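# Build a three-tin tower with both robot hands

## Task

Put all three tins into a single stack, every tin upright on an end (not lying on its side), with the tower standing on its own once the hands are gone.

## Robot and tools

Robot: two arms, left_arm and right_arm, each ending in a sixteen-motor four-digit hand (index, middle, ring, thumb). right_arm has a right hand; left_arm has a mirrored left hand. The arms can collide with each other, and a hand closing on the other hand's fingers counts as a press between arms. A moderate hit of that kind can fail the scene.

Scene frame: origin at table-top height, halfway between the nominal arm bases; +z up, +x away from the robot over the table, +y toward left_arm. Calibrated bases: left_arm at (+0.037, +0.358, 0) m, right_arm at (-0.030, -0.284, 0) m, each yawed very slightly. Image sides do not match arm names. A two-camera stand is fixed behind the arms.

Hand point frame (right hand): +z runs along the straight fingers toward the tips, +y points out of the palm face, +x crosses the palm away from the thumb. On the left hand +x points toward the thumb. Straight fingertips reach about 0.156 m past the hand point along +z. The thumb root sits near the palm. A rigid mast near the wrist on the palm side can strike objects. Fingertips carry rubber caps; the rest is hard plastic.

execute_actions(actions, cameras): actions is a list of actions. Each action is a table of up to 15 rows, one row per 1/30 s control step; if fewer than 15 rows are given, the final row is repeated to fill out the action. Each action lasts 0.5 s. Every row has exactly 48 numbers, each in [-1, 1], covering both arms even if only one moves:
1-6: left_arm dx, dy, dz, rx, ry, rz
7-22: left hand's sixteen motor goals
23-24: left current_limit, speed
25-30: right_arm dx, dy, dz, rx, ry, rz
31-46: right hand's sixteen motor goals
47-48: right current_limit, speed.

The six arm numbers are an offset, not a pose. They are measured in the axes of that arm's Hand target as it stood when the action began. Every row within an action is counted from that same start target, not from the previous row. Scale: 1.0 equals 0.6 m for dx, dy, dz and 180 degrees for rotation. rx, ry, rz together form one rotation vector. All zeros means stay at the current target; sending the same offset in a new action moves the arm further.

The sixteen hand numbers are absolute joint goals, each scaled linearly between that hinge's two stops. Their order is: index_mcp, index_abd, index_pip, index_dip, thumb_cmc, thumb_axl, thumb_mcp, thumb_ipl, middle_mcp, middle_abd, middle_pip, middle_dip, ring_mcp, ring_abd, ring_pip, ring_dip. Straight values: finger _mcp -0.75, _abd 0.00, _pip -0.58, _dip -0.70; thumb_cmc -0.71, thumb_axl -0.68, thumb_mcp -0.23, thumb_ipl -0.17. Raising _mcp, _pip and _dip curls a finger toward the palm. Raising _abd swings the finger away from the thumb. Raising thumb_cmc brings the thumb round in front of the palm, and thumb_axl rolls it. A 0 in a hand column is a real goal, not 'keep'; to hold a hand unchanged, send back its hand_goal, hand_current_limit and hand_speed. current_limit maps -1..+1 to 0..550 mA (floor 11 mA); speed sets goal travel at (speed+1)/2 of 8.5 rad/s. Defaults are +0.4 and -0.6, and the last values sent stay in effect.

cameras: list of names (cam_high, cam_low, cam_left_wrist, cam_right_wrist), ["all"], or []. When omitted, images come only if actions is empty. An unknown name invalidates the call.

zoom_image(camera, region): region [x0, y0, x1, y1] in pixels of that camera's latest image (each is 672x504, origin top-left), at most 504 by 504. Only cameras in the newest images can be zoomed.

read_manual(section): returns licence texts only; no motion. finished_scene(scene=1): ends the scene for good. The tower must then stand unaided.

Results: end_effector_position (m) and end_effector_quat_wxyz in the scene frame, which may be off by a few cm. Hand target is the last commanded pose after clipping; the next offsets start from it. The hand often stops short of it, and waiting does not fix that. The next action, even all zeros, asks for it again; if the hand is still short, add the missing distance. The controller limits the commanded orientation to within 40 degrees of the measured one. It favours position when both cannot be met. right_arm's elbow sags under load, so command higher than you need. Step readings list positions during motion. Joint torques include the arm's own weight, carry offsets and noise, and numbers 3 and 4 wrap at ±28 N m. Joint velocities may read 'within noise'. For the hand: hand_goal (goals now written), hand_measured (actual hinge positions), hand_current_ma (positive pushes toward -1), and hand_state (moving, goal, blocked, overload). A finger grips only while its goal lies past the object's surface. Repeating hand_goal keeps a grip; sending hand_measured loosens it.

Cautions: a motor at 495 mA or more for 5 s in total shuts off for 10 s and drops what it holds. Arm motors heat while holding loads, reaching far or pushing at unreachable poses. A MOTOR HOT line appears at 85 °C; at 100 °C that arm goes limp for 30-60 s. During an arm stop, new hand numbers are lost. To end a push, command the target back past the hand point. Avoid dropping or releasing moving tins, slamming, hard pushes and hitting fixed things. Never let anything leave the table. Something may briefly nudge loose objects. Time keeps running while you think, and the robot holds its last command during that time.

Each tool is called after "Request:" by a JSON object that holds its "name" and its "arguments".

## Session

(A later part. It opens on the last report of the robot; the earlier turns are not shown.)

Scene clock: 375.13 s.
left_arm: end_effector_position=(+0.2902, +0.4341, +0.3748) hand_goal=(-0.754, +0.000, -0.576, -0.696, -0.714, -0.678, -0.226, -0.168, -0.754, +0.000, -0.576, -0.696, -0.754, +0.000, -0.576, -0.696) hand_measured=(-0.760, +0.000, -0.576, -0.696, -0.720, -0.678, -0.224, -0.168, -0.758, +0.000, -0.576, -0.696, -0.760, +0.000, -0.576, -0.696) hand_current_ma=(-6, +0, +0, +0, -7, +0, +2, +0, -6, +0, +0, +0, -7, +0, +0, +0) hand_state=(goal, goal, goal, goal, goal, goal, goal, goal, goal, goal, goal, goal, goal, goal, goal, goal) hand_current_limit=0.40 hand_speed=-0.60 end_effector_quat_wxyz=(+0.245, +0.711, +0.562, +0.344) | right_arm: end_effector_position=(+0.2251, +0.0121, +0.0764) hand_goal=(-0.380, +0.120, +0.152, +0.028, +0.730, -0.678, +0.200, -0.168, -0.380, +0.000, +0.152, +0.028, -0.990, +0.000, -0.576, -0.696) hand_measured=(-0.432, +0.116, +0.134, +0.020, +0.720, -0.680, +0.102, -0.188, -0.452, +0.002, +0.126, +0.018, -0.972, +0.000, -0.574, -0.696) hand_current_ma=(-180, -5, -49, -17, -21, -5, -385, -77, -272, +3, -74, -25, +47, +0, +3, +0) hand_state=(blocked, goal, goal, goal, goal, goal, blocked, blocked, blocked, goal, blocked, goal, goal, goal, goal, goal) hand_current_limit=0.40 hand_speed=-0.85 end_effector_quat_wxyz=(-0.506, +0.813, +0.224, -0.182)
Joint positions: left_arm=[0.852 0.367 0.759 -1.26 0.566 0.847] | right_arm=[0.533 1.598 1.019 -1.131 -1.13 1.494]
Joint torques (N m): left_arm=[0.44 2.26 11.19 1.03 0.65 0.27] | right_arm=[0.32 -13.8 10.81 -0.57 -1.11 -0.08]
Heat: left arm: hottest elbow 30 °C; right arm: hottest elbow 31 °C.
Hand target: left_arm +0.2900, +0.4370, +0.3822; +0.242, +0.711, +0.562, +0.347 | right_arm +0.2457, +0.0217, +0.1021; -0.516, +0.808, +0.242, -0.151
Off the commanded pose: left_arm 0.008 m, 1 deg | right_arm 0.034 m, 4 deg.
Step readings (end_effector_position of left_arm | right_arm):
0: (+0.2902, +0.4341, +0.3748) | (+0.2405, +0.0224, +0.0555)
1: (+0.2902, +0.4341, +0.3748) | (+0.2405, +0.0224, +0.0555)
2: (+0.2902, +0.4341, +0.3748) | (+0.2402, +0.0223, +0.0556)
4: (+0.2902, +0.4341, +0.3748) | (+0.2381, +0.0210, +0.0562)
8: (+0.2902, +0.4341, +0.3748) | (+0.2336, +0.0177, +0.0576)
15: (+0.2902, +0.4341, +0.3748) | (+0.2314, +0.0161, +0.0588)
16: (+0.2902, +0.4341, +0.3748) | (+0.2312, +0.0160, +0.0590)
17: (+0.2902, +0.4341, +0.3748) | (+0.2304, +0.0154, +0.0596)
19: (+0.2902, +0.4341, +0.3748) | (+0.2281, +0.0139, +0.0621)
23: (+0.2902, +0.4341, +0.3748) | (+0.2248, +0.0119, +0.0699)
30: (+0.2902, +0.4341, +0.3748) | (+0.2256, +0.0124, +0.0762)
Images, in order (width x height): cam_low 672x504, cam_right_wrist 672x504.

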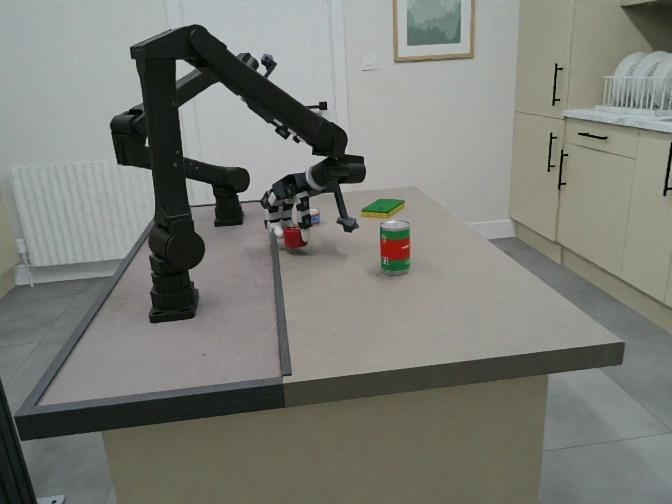

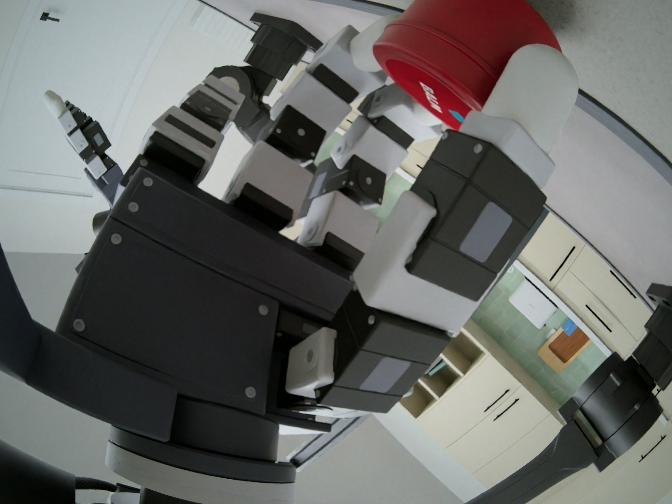

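Request:
{"name": "execute_actions", "arguments": {"actions": [[[0,0,0,0,0,0,-0.754,0,-0.576,-0.696,-0.714,-0.678,-0.226,-0.168,-0.754,0,-0.576,-0.696,-0.754,0,-0.576,-0.696,0.4,-0.6, 0,-0.0815,-0.038,0,0,0,-0.36,0.12,0.153,0.029,0.73,-0.678,0.2,-0.168,-0.36,0,0.153,0.029,-0.99,0,-0.576,-0.696,0.5,-0.85]],[[0,0,0,0,0,0,-0.754,0,-0.576,-0.696,-0.714,-0.678,-0.226,-0.168,-0.754,0,-0.576,-0.696,-0.754,0,-0.576,-0.696,0.4,-0.6, 0,-0.0815,-0.038,0,0,0,-0.36,0.12,0.153,0.029,0.73,-0.678,0.2,-0.168,-0.36,0,0.153,0.029,-0.99,0,-0.576,-0.696,0.5,-0.85]],[[0,0,0,0,0,0,-0.754,0,-0.576,-0.696,-0.714,-0.678,-0.226,-0.168,-0.754,0,-0.576,-0.696,-0.754,0,-0.576,-0.696,0.4,-0.6, 0.0295,0.0569,-0.122,0,0.0453,0.0211,-0.36,0.12,0.153,0.029,0.73,-0.678,0.2,-0.168,-0.36,0,0.153,0.029,-0.99,0,-0.576,-0.696,0.5,-0.85]],[[0,0,0,0,0,0,-0.754,0,-0.576,-0.696,-0.714,-0.678,-0.226,-0.168,-0.754,0,-0.576,-0.696,-0.754,0,-0.576,-0.696,0.4,-0.6, 0.0505,0.0542,-0.1163,0,0.0453,0.0211,-0.36,0.12,0.153,0.029,0.73,-0.678,0.2,-0.168,-0.36,0,0.153,0.029,-0.99,0,-0.576,-0.696,0.5,-0.85]]], "cameras": ["cam_high","cam_low","cam_right_wrist"]}}

Scene clock: 399.63 s.
left_arm: end_effector_position=(+0.2902, +0.4341, +0.3748) hand_goal=(-0.754, +0.000, -0.576, -0.696, -0.714, -0.678, -0.226, -0.168, -0.754, +0.000, -0.576, -0.696, -0.754, +0.000, -0.576, -0.696) hand_measured=(-0.760, +0.000, -0.576, -0.696, -0.720, -0.678, -0.224, -0.168, -0.758, +0.000, -0.576, -0.696, -0.760, +0.000, -0.576, -0.696) hand_current_ma=(-6, +0, +0, +0, -7, +0, +2, +0, -6, +0, +0, +0, -7, +0, +0, +0) hand_state=(goal, goal, goal, goal, goal, goal, goal, goal, goal, goal, goal, goal, goal, goal, goal, goal) hand_current_limit=0.40 hand_speed=-0.60 end_effector_quat_wxyz=(+0.245, +0.711, +0.562, +0.344) | right_arm: end_effector_position=(+0.3469, -0.1009, +0.1935) hand_goal=(-0.360, +0.120, +0.152, +0.028, +0.730, -0.678, +0.200, -0.168, -0.360, +0.000, +0.152, +0.028, -0.990, +0.000, -0.576, -0.696) hand_measured=(-0.420, +0.116, +0.128, +0.018, +0.722, -0.680, +0.102, -0.192, -0.442, +0.002, +0.120, +0.014, -0.972, +0.000, -0.574, -0.696) hand_current_ma=(-223, -8, -68, -24, -16, -5, -412, -95, -322, +4, -96, -32, +47, +0, +3, +0) hand_state=(blocked, goal, blocked, goal, goal, goal, blocked, blocked, blocked, goal, blocked, goal, goal, goal, goal, goal) hand_current_limit=0.50 hand_speed=-0.85 end_effector_quat_wxyz=(-0.530, +0.838, +0.094, -0.086)
Joint positions: left_arm=[0.852 0.367 0.759 -1.26 0.566 0.847] | right_arm=[0.152 1.565 1.315 -1.538 -1.122 1.379]
Joint torques (N m): left_arm=[0.44 2.26 11.18 1.03 0.65 0.27] | right_arm=[1.61 -11.4 12.51 -0.7 -1.21 -0.18]
Heat: left arm: hottest elbow 30 °C; right arm: hottest elbow 32 °C.
Hand target: left_arm +0.2900, +0.4370, +0.3822; +0.242, +0.711, +0.562, +0.347 | right_arm +0.3635, -0.0943, +0.2100; -0.533, +0.835, +0.113, -0.069
Off the commanded pose: left_arm 0.008 m, 1 deg | right_arm 0.024 m, 3 deg.
Step readings (end_effector_position of left_arm | right_arm):
0: (+0.2902, +0.4341, +0.3748) | (+0.2251, +0.0121, +0.0764)
1: (+0.2902, +0.4341, +0.3748) | (+0.2251, +0.0121, +0.0766)
2: (+0.2902, +0.4341, +0.3748) | (+0.2245, +0.0116, +0.0782)
4: (+0.2902, +0.4341, +0.3748) | (+0.2225, +0.0101, +0.0855)
8: (+0.2902, +0.4341, +0.3748) | (+0.2243, +0.0112, +0.1103)
15: (+0.2902, +0.4341, +0.3748) | (+0.2307, +0.0154, +0.1348)
16: (+0.2902, +0.4341, +0.3748) | (+0.2301, +0.0150, +0.1350)
17: (+0.2902, +0.4341, +0.3748) | (+0.2288, +0.0142, +0.1362)
19: (+0.2902, +0.4341, +0.3748) | (+0.2261, +0.0123, +0.1421)
23: (+0.2902, +0.4341, +0.3748) | (+0.2278, +0.0134, +0.1623)
30: (+0.2902, +0.4341, +0.3748) | (+0.2315, +0.0158, +0.1842)
31: (+0.2902, +0.4341, +0.3748) | (+0.2316, +0.0152, +0.1843)
32: (+0.2902, +0.4341, +0.3748) | (+0.2330, +0.0128, +0.1845)
34: (+0.2902, +0.4341, +0.3748) | (+0.2409, +0.0021, +0.1850)
38: (+0.2902, +0.4341, +0.3748) | (+0.2708, -0.0326, +0.1865)
45: (+0.2902, +0.4341, +0.3748) | (+0.2900, -0.0473, +0.1964)
46: (+0.2902, +0.4341, +0.3748) | (+0.2902, -0.0469, +0.1967)
47: (+0.2902, +0.4341, +0.3748) | (+0.2920, -0.0489, +0.1967)
49: (+0.2902, +0.4341, +0.3748) | (+0.2993, -0.0551, +0.1969)
53: (+0.2902, +0.4341, +0.3748) | (+0.3292, -0.0856, +0.1943)
60: (+0.2902, +0.4341, +0.3748) | (+0.3482, -0.1039, +0.1920)
Images, in order (width x height): cam_high 672x504, cam_low 672x504, cam_right_wrist 672x504.

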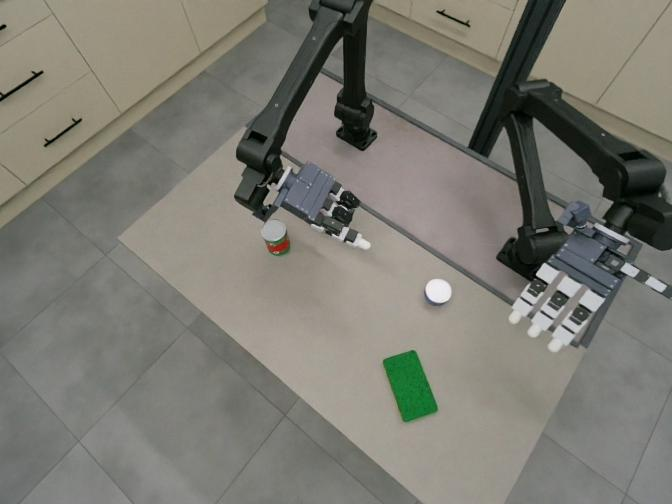

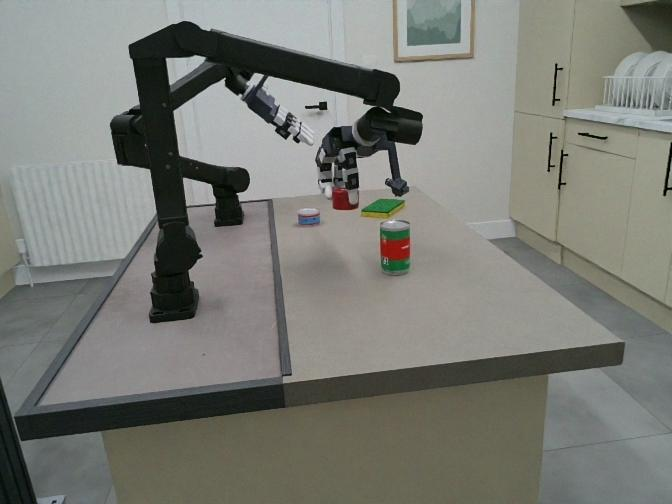

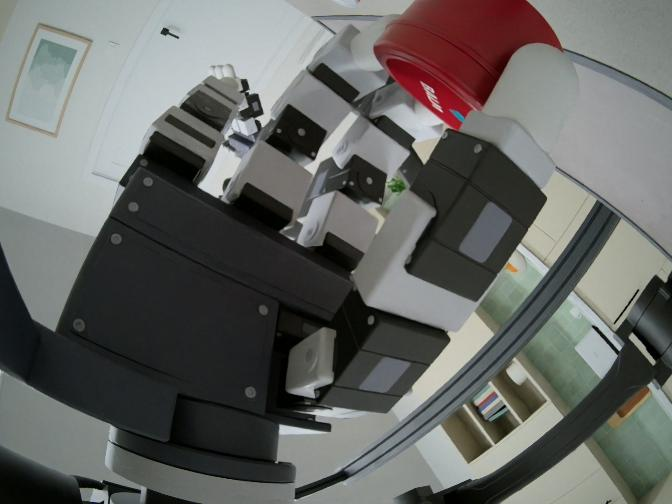

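Request:
{"name": "execute_actions", "arguments": {"actions": [[[0,0,0,0,0,0,-0.754,0,-0.576,-0.696,-0.714,-0.678,-0.226,-0.168,-0.754,0,-0.576,-0.696,-0.754,0,-0.576,-0.696,0.4,-0.6, 0.07,0.0502,-0.1077,0,0.0453,0.0211,-0.36,0.12,0.153,0.029,0.73,-0.678,0.2,-0.168,-0.36,0,0.153,0.029,-0.99,0,-0.576,-0.696,0.5,-0.85]]], "cameras": ["cam_high","cam_low","cam_right_wrist"]}}

Request:
{"name": "zoom_image", "arguments": {"camera": "cam_low", "region": [310, 120, 490, 290]}}

Request:
{"name": "zoom_image", "arguments": {"camera": "cam_high", "region": [180, 140, 360, 280]}}

Scene clock: 406.67 s.
left_arm: end_effector_position=(+0.2902, +0.4341, +0.3748) hand_goal=(-0.754, +0.000, -0.576, -0.696, -0.714, -0.678, -0.226, -0.168, -0.754, +0.000, -0.576, -0.696, -0.754, +0.000, -0.576, -0.696) hand_measured=(-0.760, +0.000, -0.576, -0.696, -0.720, -0.678, -0.224, -0.168, -0.758, +0.000, -0.576, -0.696, -0.760, +0.000, -0.576, -0.696) hand_current_ma=(-6, +0, +0, +0, -7, +0, +2, +0, -6, +0, +0, +0, -7, +0, +0, +0) hand_state=(goal, goal, goal, goal, goal, goal, goal, goal, goal, goal, goal, goal, goal, goal, goal, goal) hand_current_limit=0.40 hand_speed=-0.60 end_effector_quat_wxyz=(+0.245, +0.711, +0.562, +0.344) | right_arm: end_effector_position=(+0.4074, -0.1562, +0.1927) hand_goal=(-0.360, +0.120, +0.152, +0.028, +0.730, -0.678, +0.200, -0.168, -0.360, +0.000, +0.152, +0.028, -0.990, +0.000, -0.576, -0.696) hand_measured=(-0.420, +0.114, +0.128, +0.018, +0.724, -0.680, +0.102, -0.192, -0.442, +0.004, +0.120, +0.014, -0.972, +0.000, -0.574, -0.696) hand_current_ma=(-218, -9, -69, -24, -13, -5, -413, -95, -322, +5, -96, -34, +47, +0, +3, +0) hand_state=(blocked, goal, blocked, goal, goal, goal, blocked, blocked, blocked, goal, blocked, goal, goal, goal, goal, goal) hand_current_limit=0.50 hand_speed=-0.85 end_effector_quat_wxyz=(-0.536, +0.842, +0.037, -0.039)
Joint positions: left_arm=[0.852 0.367 0.759 -1.26 0.566 0.847] | right_arm=[0.006 1.65 1.419 -1.539 -1.126 1.379]
Joint torques (N m): left_arm=[0.44 2.26 11.21 1.05 0.65 0.27] | right_arm=[1.49 -12.92 12.57 -0.66 -1.21 0.07]
Heat: left arm: hottest elbow 30 °C; right arm: hottest elbow 32 °C.
Hand target: left_arm +0.2900, +0.4370, +0.3822; +0.242, +0.711, +0.562, +0.347 | right_arm +0.4227, -0.1520, +0.2103; -0.538, +0.841, +0.047, -0.027
Off the commanded pose: left_arm 0.008 m, 1 deg | right_arm 0.023 m, 2 deg.
Step readings (end_effector_position of left_arm | right_arm):
0: (+0.2902, +0.4341, +0.3748) | (+0.3470, -0.1009, +0.1935)
1: (+0.2902, +0.4341, +0.3748) | (+0.3474, -0.1010, +0.1938)
2: (+0.2902, +0.4341, +0.3748) | (+0.3493, -0.1022, +0.1941)
4: (+0.2902, +0.4341, +0.3748) | (+0.3594, -0.1094, +0.1954)
8: (+0.2902, +0.4341, +0.3748) | (+0.3899, -0.1405, +0.1964)
15: (+0.2902, +0.4341, +0.3748) | (+0.4070, -0.1609, +0.1916)
Images, in order (width x height): cam_high 672x504, cam_low 672x504, cam_right_wrist 672x504.

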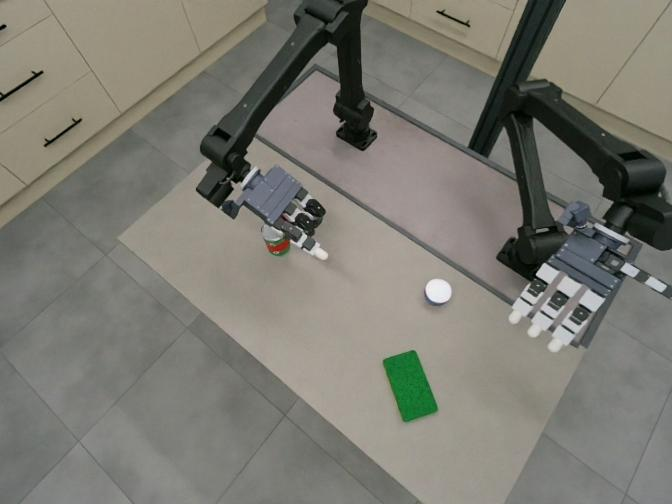

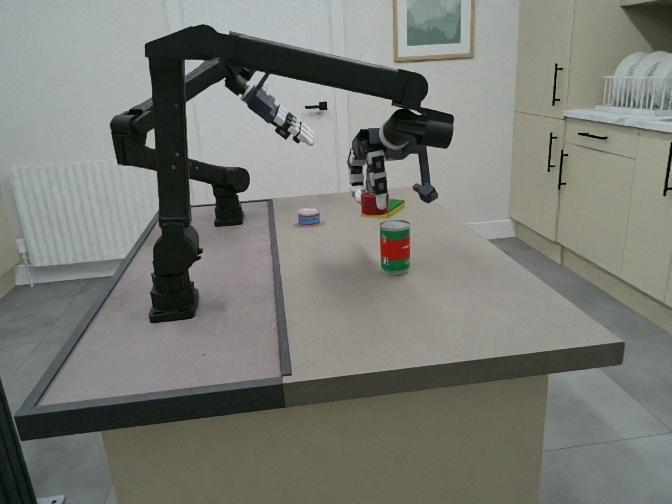

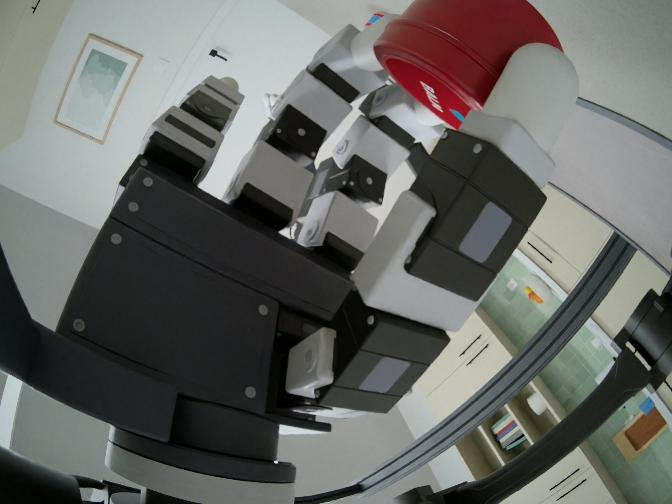

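Scaled by 2.800 from the camera's 672x504 image, which has a finer 960x720 frame.

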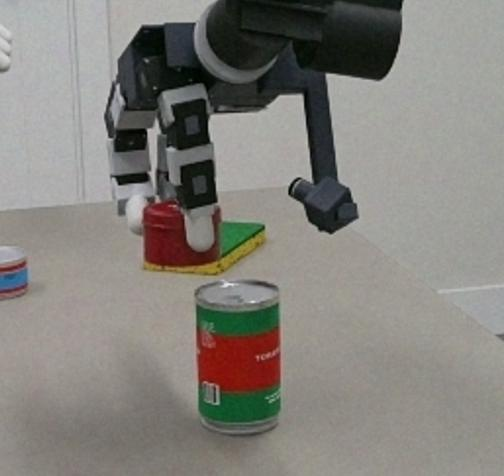

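Scaled by 2.800 from the camera's 672x504 image, which has a finer 960x720 frame.

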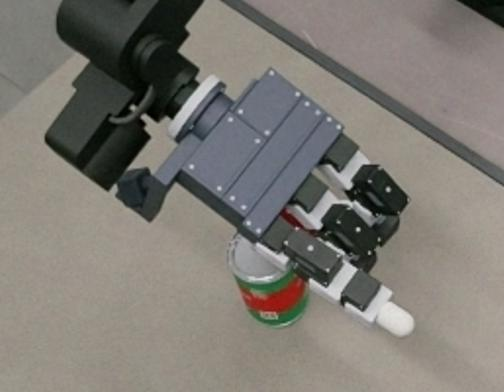

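Request:
{"name": "execute_actions", "arguments": {"actions": [[[0,0,0,0,0,0,-0.754,0,-0.576,-0.696,-0.714,-0.678,-0.226,-0.168,-0.754,0,-0.576,-0.696,-0.754,0,-0.576,-0.696,0.4,-0.6, 0.0563,0.0025,-0.0054,0,0,0,-0.36,0.12,0.153,0.029,0.73,-0.678,0.2,-0.168,-0.36,0,0.153,0.029,-0.99,0,-0.576,-0.696,0.5,-0.85]]], "cameras": ["cam_high","cam_low"]}}

Request:
{"name": "zoom_image", "arguments": {"camera": "cam_low", "region": [340, 160, 450, 290]}}

Request:
{"name": "zoom_image", "arguments": {"camera": "cam_high", "region": [220, 170, 330, 270]}}

Scene clock: 449.47 s.
left_arm: end_effector_position=(+0.2902, +0.4341, +0.3748) hand_goal=(-0.754, +0.000, -0.576, -0.696, -0.714, -0.678, -0.226, -0.168, -0.754, +0.000, -0.576, -0.696, -0.754, +0.000, -0.576, -0.696) hand_measured=(-0.760, +0.000, -0.576, -0.696, -0.720, -0.678, -0.224, -0.168, -0.758, +0.000, -0.576, -0.696, -0.760, +0.000, -0.576, -0.696) hand_current_ma=(-6, +0, +0, +0, -7, +0, +2, +0, -6, +0, +0, +0, -7, +0, +0, +0) hand_state=(goal, goal, goal, goal, goal, goal, goal, goal, goal, goal, goal, goal, goal, goal, goal, goal) hand_current_limit=0.40 hand_speed=-0.60 end_effector_quat_wxyz=(+0.245, +0.711, +0.562, +0.344) | right_arm: end_effector_position=(+0.4421, -0.1553, +0.1925) hand_goal=(-0.360, +0.120, +0.152, +0.028, +0.730, -0.678, +0.200, -0.168, -0.360, +0.000, +0.152, +0.028, -0.990, +0.000, -0.576, -0.696) hand_measured=(-0.420, +0.114, +0.128, +0.018, +0.724, -0.680, +0.102, -0.192, -0.442, +0.004, +0.120, +0.014, -0.974, +0.000, -0.574, -0.696) hand_current_ma=(-217, -10, -69, -25, -11, -4, -412, -95, -322, +5, -97, -35, +47, +0, +3, +0) hand_state=(blocked, goal, blocked, goal, goal, goal, blocked, blocked, blocked, goal, blocked, goal, goal, goal, goal, goal) hand_current_limit=0.50 hand_speed=-0.85 end_effector_quat_wxyz=(-0.536, +0.842, +0.036, -0.040)
Joint positions: left_arm=[0.852 0.367 0.759 -1.26 0.566 0.847] | right_arm=[0.006 1.74 1.535 -1.567 -1.126 1.38]
Joint torques (N m): left_arm=[0.44 2.26 11.19 1.03 0.65 0.27] | right_arm=[1.38 -14.51 12.59 -0.7 -1.16 0.04]
Motor temperatures (°C): left_arm=[21 22 30 17 22 19] | right_arm=[20 26 38 21 24 21]
Heat: left arm: hottest elbow 30 °C; right arm: hottest elbow 38 °C.
Hand target: left_arm +0.2900, +0.4370, +0.3822; +0.242, +0.711, +0.562, +0.347 | right_arm +0.4567, -0.1519, +0.2103; -0.538, +0.841, +0.047, -0.027
Off the commanded pose: left_arm 0.008 m, 1 deg | right_arm 0.023 m, 2 deg.
Step readings (end_effector_position of left_arm | right_arm):
0: (+0.2902, +0.4341, +0.3748) | (+0.4074, -0.1562, +0.1927)
1: (+0.2902, +0.4341, +0.3748) | (+0.4077, -0.1562, +0.1928)
2: (+0.2902, +0.4341, +0.3748) | (+0.4091, -0.1562, +0.1933)
4: (+0.2902, +0.4341, +0.3748) | (+0.4171, -0.1560, +0.1956)
8: (+0.2902, +0.4341, +0.3748) | (+0.4375, -0.1554, +0.1967)
15: (+0.2902, +0.4341, +0.3748) | (+0.4411, -0.1554, +0.1905)
Images, in order (width x height): cam_high 672x504, cam_low 672x504.

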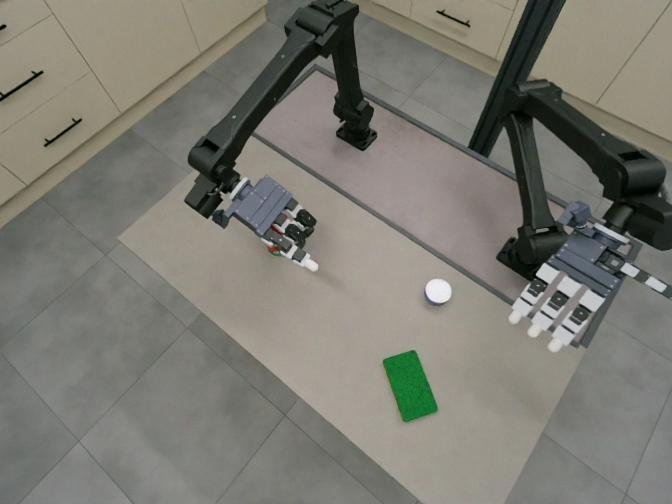

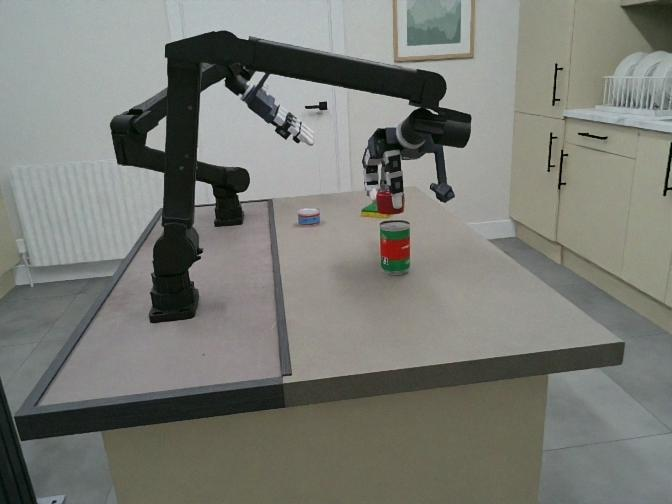

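Scaled by 3.877 from the camera's 672x504 image, which has a finer 960x720 frame.

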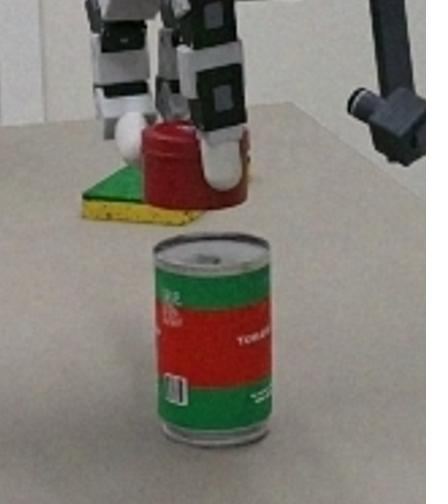

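Scaled by 4.582 from the camera's 672x504 image, which has a finer 960x720 frame.

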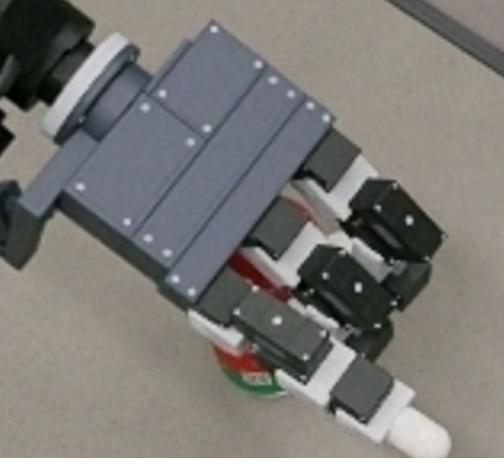

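Request:
{"name": "zoom_image", "arguments": {"camera": "cam_high", "region": [255, 205, 305, 265]}}

Scaled by 8.400 from the camera's 672x504 image, which has a finer 960x720 frame.

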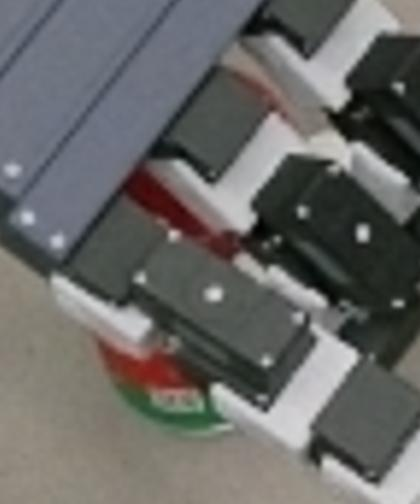

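Request:
{"name": "zoom_image", "arguments": {"camera": "cam_high", "region": [265, 208, 295, 242]}}

Request:
{"name": "zoom_image", "arguments": {"camera": "cam_low", "region": [370, 185, 420, 240]}}

Scaled by 14.824 from the camera's 672x504 image, which has a finer 960x720 frame.

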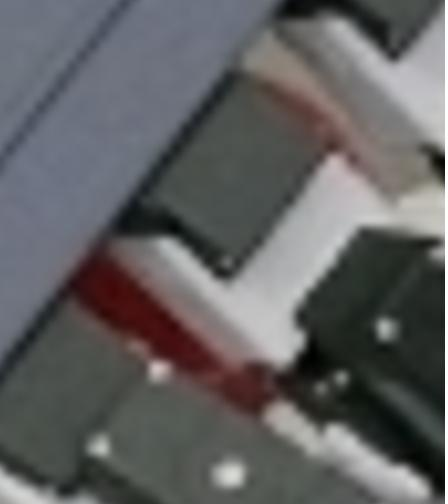

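Scaled by 9.164 from the camera's 672x504 image, which has a finer 960x720 frame.

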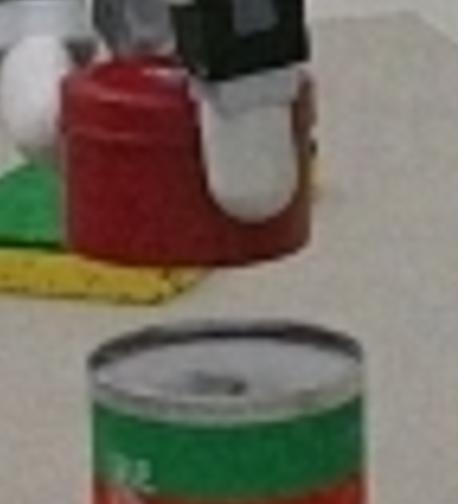

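Request:
{"name": "execute_actions", "arguments": {"actions": [[[0,0,0,0,0,0,-0.754,0,-0.576,-0.696,-0.714,-0.678,-0.226,-0.168,-0.754,0,-0.576,-0.696,-0.754,0,-0.576,-0.696,0.4,-0.6, 0.005,0.0625,0.0119,0,0,0,-0.36,0.12,0.153,0.029,0.73,-0.678,0.2,-0.168,-0.36,0,0.153,0.029,-0.99,0,-0.576,-0.696,0.5,-0.85]]], "cameras": ["cam_high","cam_low","cam_right_wrist"]}}

Request:
{"name": "zoom_image", "arguments": {"camera": "cam_low", "region": [370, 185, 420, 240]}}

Request:
{"name": "zoom_image", "arguments": {"camera": "cam_high", "region": [255, 205, 305, 265]}}

Scene clock: 493.40 s.
left_arm: end_effector_position=(+0.2902, +0.4341, +0.3748) hand_goal=(-0.754, +0.000, -0.576, -0.696, -0.714, -0.678, -0.226, -0.168, -0.754, +0.000, -0.576, -0.696, -0.754, +0.000, -0.576, -0.696) hand_measured=(-0.760, +0.000, -0.576, -0.696, -0.720, -0.678, -0.224, -0.168, -0.758, +0.000, -0.576, -0.696, -0.760, +0.000, -0.576, -0.696) hand_current_ma=(-6, +0, +0, +0, -7, +0, +2, +0, -6, +0, +0, +0, -7, +0, +0, +0) hand_state=(goal, goal, goal, goal, goal, goal, goal, goal, goal, goal, goal, goal, goal, goal, goal, goal) hand_current_limit=0.40 hand_speed=-0.60 end_effector_quat_wxyz=(+0.245, +0.711, +0.562, +0.344) | right_arm: end_effector_position=(+0.4510, -0.1568, +0.1709) hand_goal=(-0.360, +0.120, +0.152, +0.028, +0.730, -0.678, +0.200, -0.168, -0.360, +0.000, +0.152, +0.028, -0.990, +0.000, -0.576, -0.696) hand_measured=(-0.420, +0.114, +0.128, +0.018, +0.724, -0.680, +0.102, -0.192, -0.442, +0.004, +0.120, +0.014, -0.974, +0.000, -0.574, -0.696) hand_current_ma=(-216, -10, -69, -25, -13, -4, -413, -95, -322, +5, -97, -32, +47, +0, +3, +0) hand_state=(blocked, goal, blocked, goal, goal, goal, blocked, blocked, blocked, goal, blocked, goal, goal, goal, goal, goal) hand_current_limit=0.50 hand_speed=-0.85 end_effector_quat_wxyz=(-0.537, +0.842, +0.038, -0.043)
Joint positions: left_arm=[0.852 0.367 0.759 -1.26 0.566 0.847] | right_arm=[0.003 1.784 1.535 -1.547 -1.126 1.358]
Joint torques (N m): left_arm=[0.44 2.26 11.19 1.03 0.65 0.27] | right_arm=[0.21 -15.56 8.94 0.16 -1.02 -0.14]
Heat: left arm: hottest elbow 30 °C; right arm: hottest elbow 36 °C.
Hand target: left_arm +0.2900, +0.4370, +0.3822; +0.242, +0.711, +0.562, +0.347 | right_arm +0.4608, -0.1609, +0.1733; -0.538, +0.841, +0.047, -0.027
Off the commanded pose: left_arm 0.008 m, 1 deg | right_arm 0.011 m, 2 deg.
Step readings (end_effector_position of left_arm | right_arm):
0: (+0.2902, +0.4341, +0.3748) | (+0.4421, -0.1553, +0.1925)
1: (+0.2902, +0.4341, +0.3748) | (+0.4421, -0.1553, +0.1925)
2: (+0.2902, +0.4341, +0.3748) | (+0.4421, -0.1553, +0.1921)
4: (+0.2902, +0.4341, +0.3748) | (+0.4431, -0.1553, +0.1900)
8: (+0.2902, +0.4341, +0.3748) | (+0.4478, -0.1558, +0.1808)
15: (+0.2902, +0.4341, +0.3748) | (+0.4509, -0.1568, +0.1710)
Images, in order (width x height): cam_high 672x504, cam_low 672x504, cam_right_wrist 672x504.

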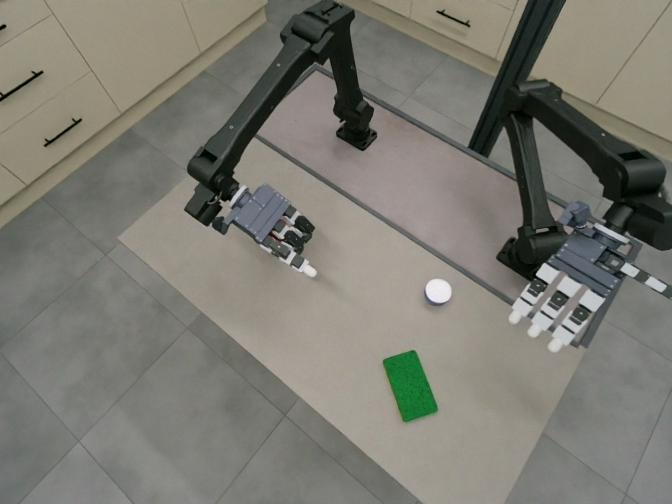

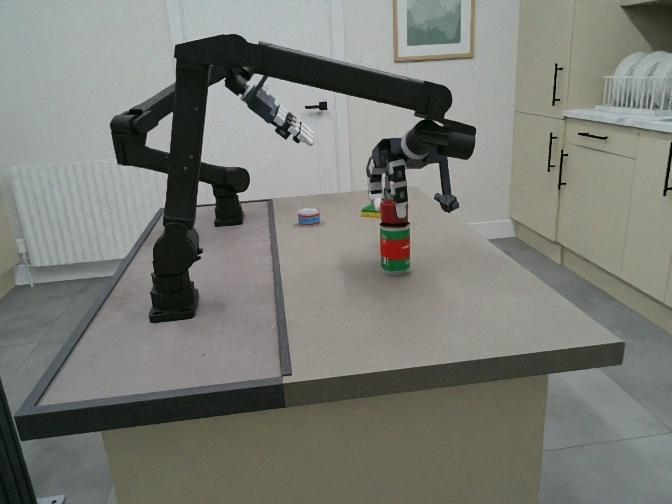

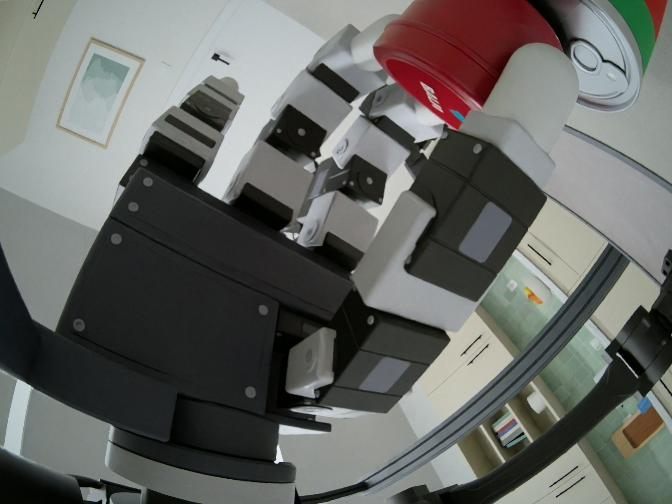

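Scaled by 9.164 from the camera's 672x504 image, which has a finer 960x720 frame.

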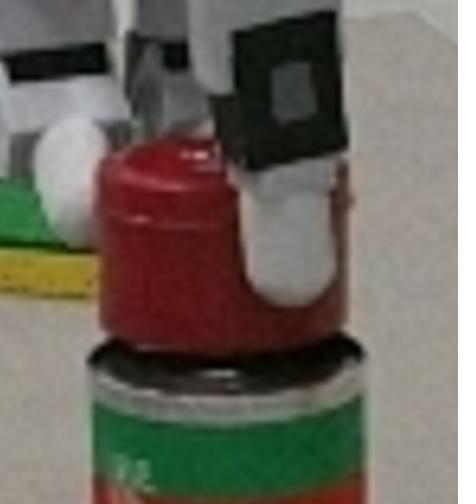

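Scaled by 8.400 from the camera's 672x504 image, which has a finer 960x720 frame.

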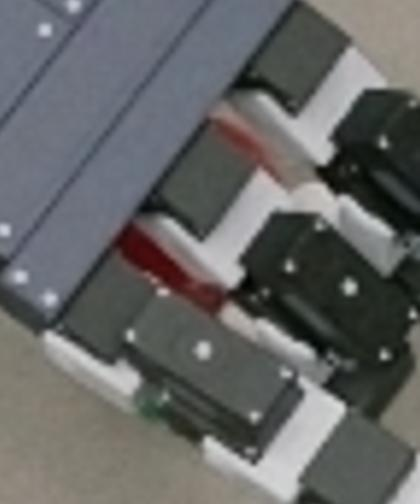

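Request:
{"name": "zoom_image", "arguments": {"camera": "cam_right_wrist", "region": [340, 0, 672, 250]}}

Scaled by 1.518 from the camera's 672x504 image, which has a finer 960x720 frame.

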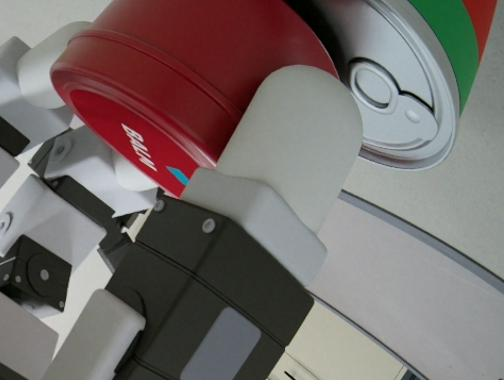

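Request:
{"name": "execute_actions", "arguments": {"actions": [[[0,0,0,0,0,0,-0.754,0,-0.576,-0.696,-0.714,-0.678,-0.226,-0.168,-0.754,0,-0.576,-0.696,-0.754,0,-0.576,-0.696,0.4,-0.6, -0.0168,-0.0197,-0.0443,0,0,0,-0.36,0.12,0.153,0.029,0.73,-0.678,0.2,-0.168,-0.36,0,0.153,0.029,-0.99,0,-0.576,-0.696,0.5,-0.85]]], "cameras": ["cam_high","cam_low","cam_right_wrist"]}}

Request:
{"name": "zoom_image", "arguments": {"camera": "cam_low", "region": [370, 185, 420, 240]}}

Request:
{"name": "zoom_image", "arguments": {"camera": "cam_high", "region": [240, 195, 300, 265]}}

Scene clock: 568.97 s.
left_arm: end_effector_position=(+0.2902, +0.4341, +0.3748) hand_goal=(-0.754, +0.000, -0.576, -0.696, -0.714, -0.678, -0.226, -0.168, -0.754, +0.000, -0.576, -0.696, -0.754, +0.000, -0.576, -0.696) hand_measured=(-0.760, +0.000, -0.576, -0.696, -0.720, -0.678, -0.224, -0.168, -0.758, +0.000, -0.576, -0.696, -0.760, +0.000, -0.576, -0.696) hand_current_ma=(-6, +0, +0, +0, -7, +0, +2, +0, -6, +0, +0, +0, -7, +0, +0, +0) hand_state=(goal, goal, goal, goal, goal, goal, goal, goal, goal, goal, goal, goal, goal, goal, goal, goal) hand_current_limit=0.40 hand_speed=-0.60 end_effector_quat_wxyz=(+0.245, +0.711, +0.562, +0.344) | right_arm: end_effector_position=(+0.4421, -0.1806, +0.1736) hand_goal=(-0.360, +0.120, +0.152, +0.028, +0.730, -0.678, +0.200, -0.168, -0.360, +0.000, +0.152, +0.028, -0.990, +0.000, -0.576, -0.696) hand_measured=(-0.420, +0.114, +0.128, +0.018, +0.724, -0.680, +0.102, -0.192, -0.442, +0.004, +0.120, +0.014, -0.974, +0.000, -0.574, -0.696) hand_current_ma=(-216, -10, -69, -26, -12, -4, -412, -95, -322, +5, -97, -33, +47, +0, +3, +0) hand_state=(blocked, goal, blocked, goal, goal, goal, blocked, blocked, blocked, goal, blocked, goal, goal, goal, goal, goal) hand_current_limit=0.50 hand_speed=-0.85 end_effector_quat_wxyz=(-0.537, +0.842, +0.029, -0.050)
Joint positions: left_arm=[0.852 0.367 0.759 -1.26 0.566 0.847] | right_arm=[-0.043 1.784 1.535 -1.644 -1.114 1.272]
Joint torques (N m): left_arm=[0.44 2.26 11.19 1.03 0.65 0.27] | right_arm=[0.85 -16.73 11.02 -0.94 -1.06 -0.14]
Motor temperatures (°C): left_arm=[21 22 31 17 22 19] | right_arm=[19 26 33 20 24 20]
Heat: left arm: hottest elbow 31 °C; right arm: hottest elbow 33 °C.
Hand target: left_arm +0.2900, +0.4370, +0.3822; +0.242, +0.711, +0.562, +0.347 | right_arm +0.4528, -0.1811, +0.1951; -0.538, +0.841, +0.047, -0.027
Off the commanded pose: left_arm 0.008 m, 1 deg | right_arm 0.024 m, 3 deg.
Step readings (end_effector_position of left_arm | right_arm):
0: (+0.2902, +0.4341, +0.3748) | (+0.4510, -0.1568, +0.1709)
1: (+0.2902, +0.4341, +0.3748) | (+0.4511, -0.1570, +0.1709)
2: (+0.2902, +0.4341, +0.3748) | (+0.4509, -0.1575, +0.1710)
4: (+0.2902, +0.4341, +0.3748) | (+0.4483, -0.1604, +0.1715)
8: (+0.2902, +0.4341, +0.3748) | (+0.4435, -0.1718, +0.1728)
15: (+0.2902, +0.4341, +0.3748) | (+0.4422, -0.1807, +0.1735)
Images, in order (width x height): cam_high 672x504, cam_low 672x504, cam_right_wrist 672x504.

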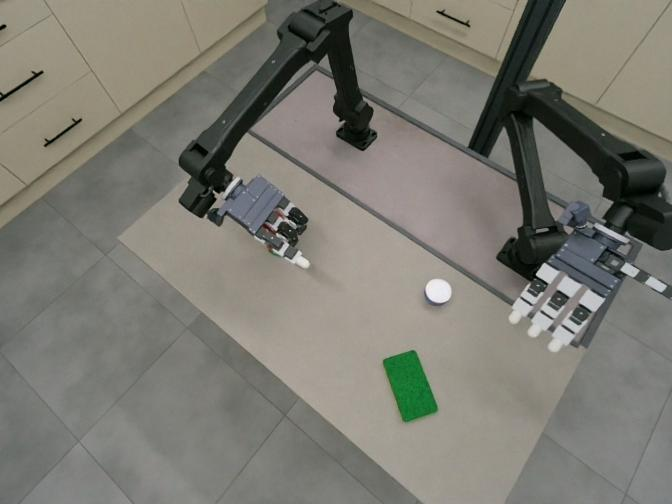

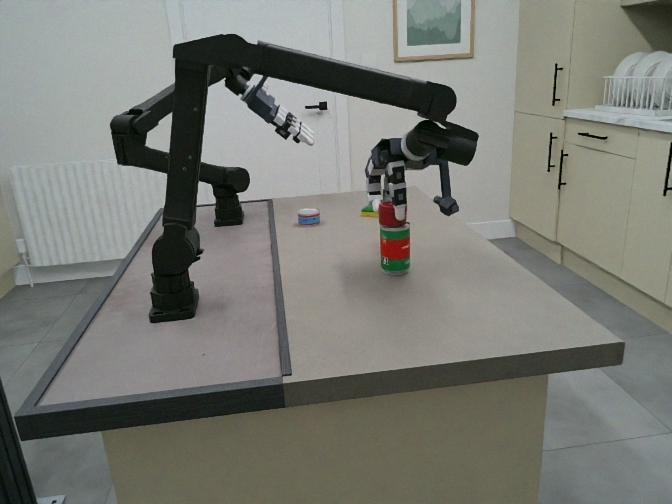

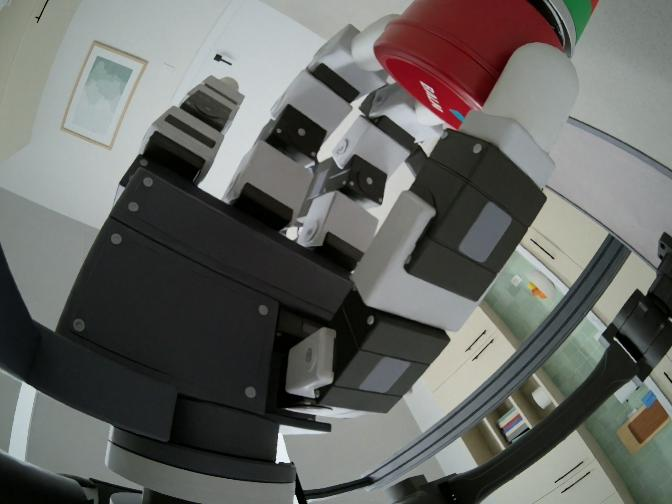

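Scaled by 9.164 from the camera's 672x504 image, which has a finer 960x720 frame.

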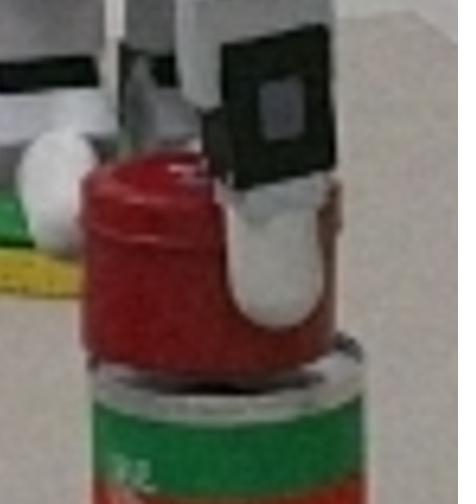

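Scaled by 7.200 from the camera's 672x504 image, which has a finer 960x720 frame.

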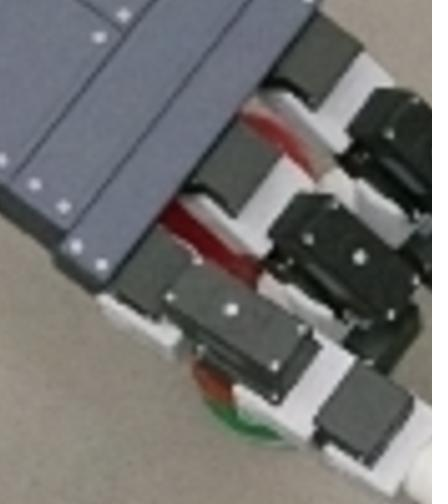

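Request:
{"name": "zoom_image", "arguments": {"camera": "cam_right_wrist", "region": [470, 0, 640, 130]}}

Scaled by 2.965 from the camera's 672x504 image, which has a finer 960x720 frame.

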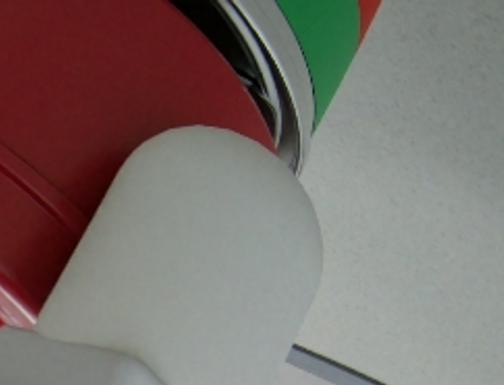

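Request:
{"name": "execute_actions", "arguments": {"actions": [[[0,0,0,0,0,0,-0.754,0,-0.576,-0.696,-0.714,-0.678,-0.226,-0.168,-0.754,0,-0.576,-0.696,-0.754,0,-0.576,-0.696,0.4,-0.6, 0.0033,0.0512,0.005,0,0,0,-0.36,0.12,0.153,0.029,0.73,-0.678,0.2,-0.168,-0.36,0,0.153,0.029,-0.99,0,-0.576,-0.696,0.5,-0.85]]], "cameras": ["cam_high","cam_low","cam_right_wrist"]}}

Request:
{"name": "zoom_image", "arguments": {"camera": "cam_low", "region": [370, 185, 420, 240]}}

Request:
{"name": "zoom_image", "arguments": {"camera": "cam_high", "region": [240, 195, 300, 265]}}

Request:
{"name": "zoom_image", "arguments": {"camera": "cam_right_wrist", "region": [470, 0, 640, 130]}}

Scene clock: 597.83 s.
left_arm: end_effector_position=(+0.2902, +0.4341, +0.3748) hand_goal=(-0.754, +0.000, -0.576, -0.696, -0.714, -0.678, -0.226, -0.168, -0.754, +0.000, -0.576, -0.696, -0.754, +0.000, -0.576, -0.696) hand_measured=(-0.760, +0.000, -0.576, -0.696, -0.720, -0.678, -0.224, -0.168, -0.758, +0.000, -0.576, -0.696, -0.760, +0.000, -0.576, -0.696) hand_current_ma=(-6, +0, +0, +0, -7, +0, +2, +0, -6, +0, +0, +0, -7, +0, +0, +0) hand_state=(goal, goal, goal, goal, goal, goal, goal, goal, goal, goal, goal, goal, goal, goal, goal, goal) hand_current_limit=0.40 hand_speed=-0.60 end_effector_quat_wxyz=(+0.245, +0.711, +0.562, +0.344) | right_arm: end_effector_position=(+0.4465, -0.1863, +0.1697) hand_goal=(-0.360, +0.120, +0.152, +0.028, +0.730, -0.678, +0.200, -0.168, -0.360, +0.000, +0.152, +0.028, -0.990, +0.000, -0.576, -0.696) hand_measured=(-0.420, +0.114, +0.126, +0.016, +0.724, -0.680, +0.102, -0.192, -0.442, +0.004, +0.120, +0.014, -0.974, +0.000, -0.574, -0.696) hand_current_ma=(-216, -10, -71, -29, -13, -4, -413, -95, -322, +5, -97, -33, +47, +0, +3, +0) hand_state=(blocked, goal, blocked, goal, goal, goal, blocked, blocked, blocked, goal, blocked, goal, goal, goal, goal, goal) hand_current_limit=0.50 hand_speed=-0.85 end_effector_quat_wxyz=(-0.537, +0.842, +0.039, -0.039)
Joint positions: left_arm=[0.852 0.367 0.759 -1.26 0.566 0.847] | right_arm=[-0.054 1.789 1.535 -1.642 -1.111 1.237]
Joint torques (N m): left_arm=[0.44 2.26 11.19 1.03 0.65 0.27] | right_arm=[0.21 -14.74 8.51 -0.03 -1 -0.22]
Heat: left arm: hottest elbow 31 °C; right arm: hottest elbow 34 °C.
Hand target: left_arm +0.2900, +0.4370, +0.3822; +0.242, +0.711, +0.562, +0.347 | right_arm +0.4559, -0.1909, +0.1660; -0.538, +0.841, +0.047, -0.027
Off the commanded pose: left_arm 0.008 m, 1 deg | right_arm 0.011 m, 2 deg.
Step readings (end_effector_position of left_arm | right_arm):
0: (+0.2902, +0.4341, +0.3748) | (+0.4421, -0.1806, +0.1736)
1: (+0.2902, +0.4341, +0.3748) | (+0.4422, -0.1806, +0.1736)
2: (+0.2902, +0.4341, +0.3748) | (+0.4423, -0.1807, +0.1735)
4: (+0.2902, +0.4341, +0.3748) | (+0.4433, -0.1824, +0.1731)
8: (+0.2902, +0.4341, +0.3748) | (+0.4449, -0.1844, +0.1721)
15: (+0.2902, +0.4341, +0.3748) | (+0.4465, -0.1863, +0.1697)
Images, in order (width x height): cam_high 672x504, cam_low 672x504, cam_right_wrist 672x504.

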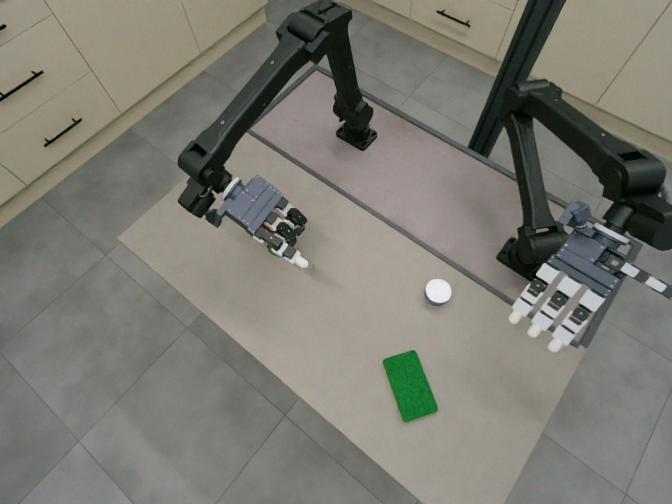

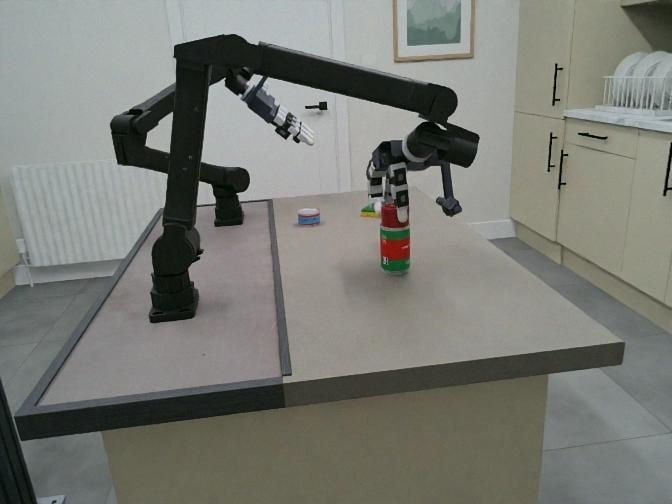

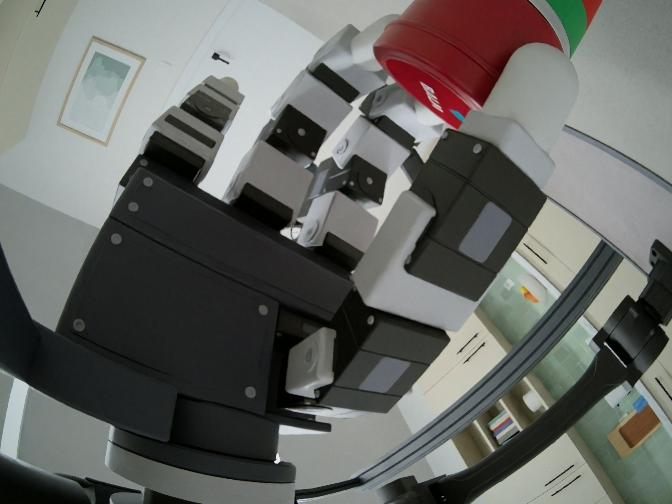

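Scaled by 9.164 from the camera's 672x504 image, which has a finer 960x720 frame.

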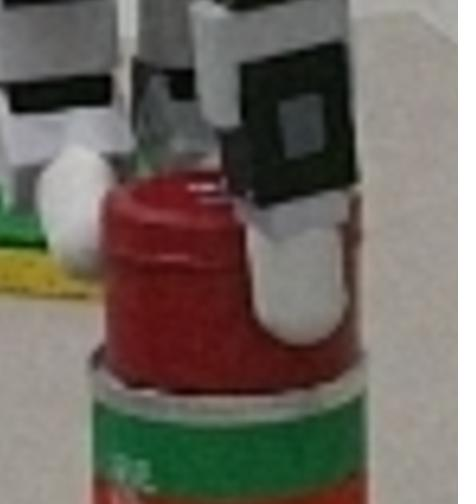

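Scaled by 7.200 from the camera's 672x504 image, which has a finer 960x720 frame.

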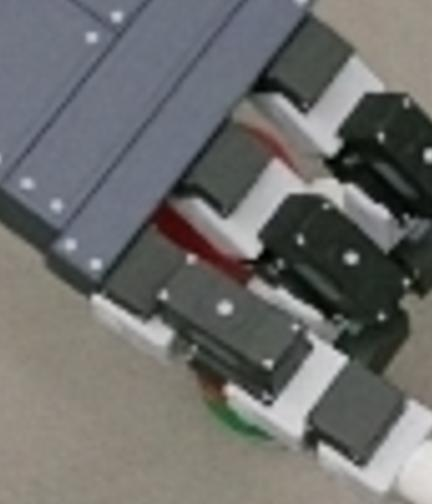

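Scaled by 2.965 from the camera's 672x504 image, which has a finer 960x720 frame.

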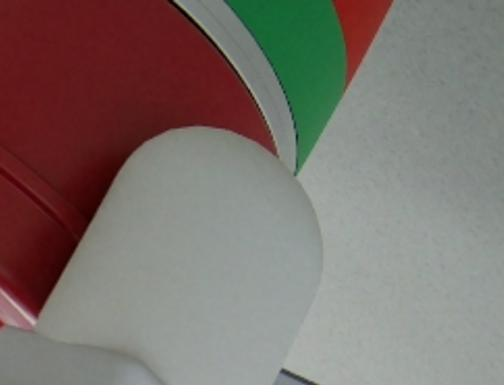

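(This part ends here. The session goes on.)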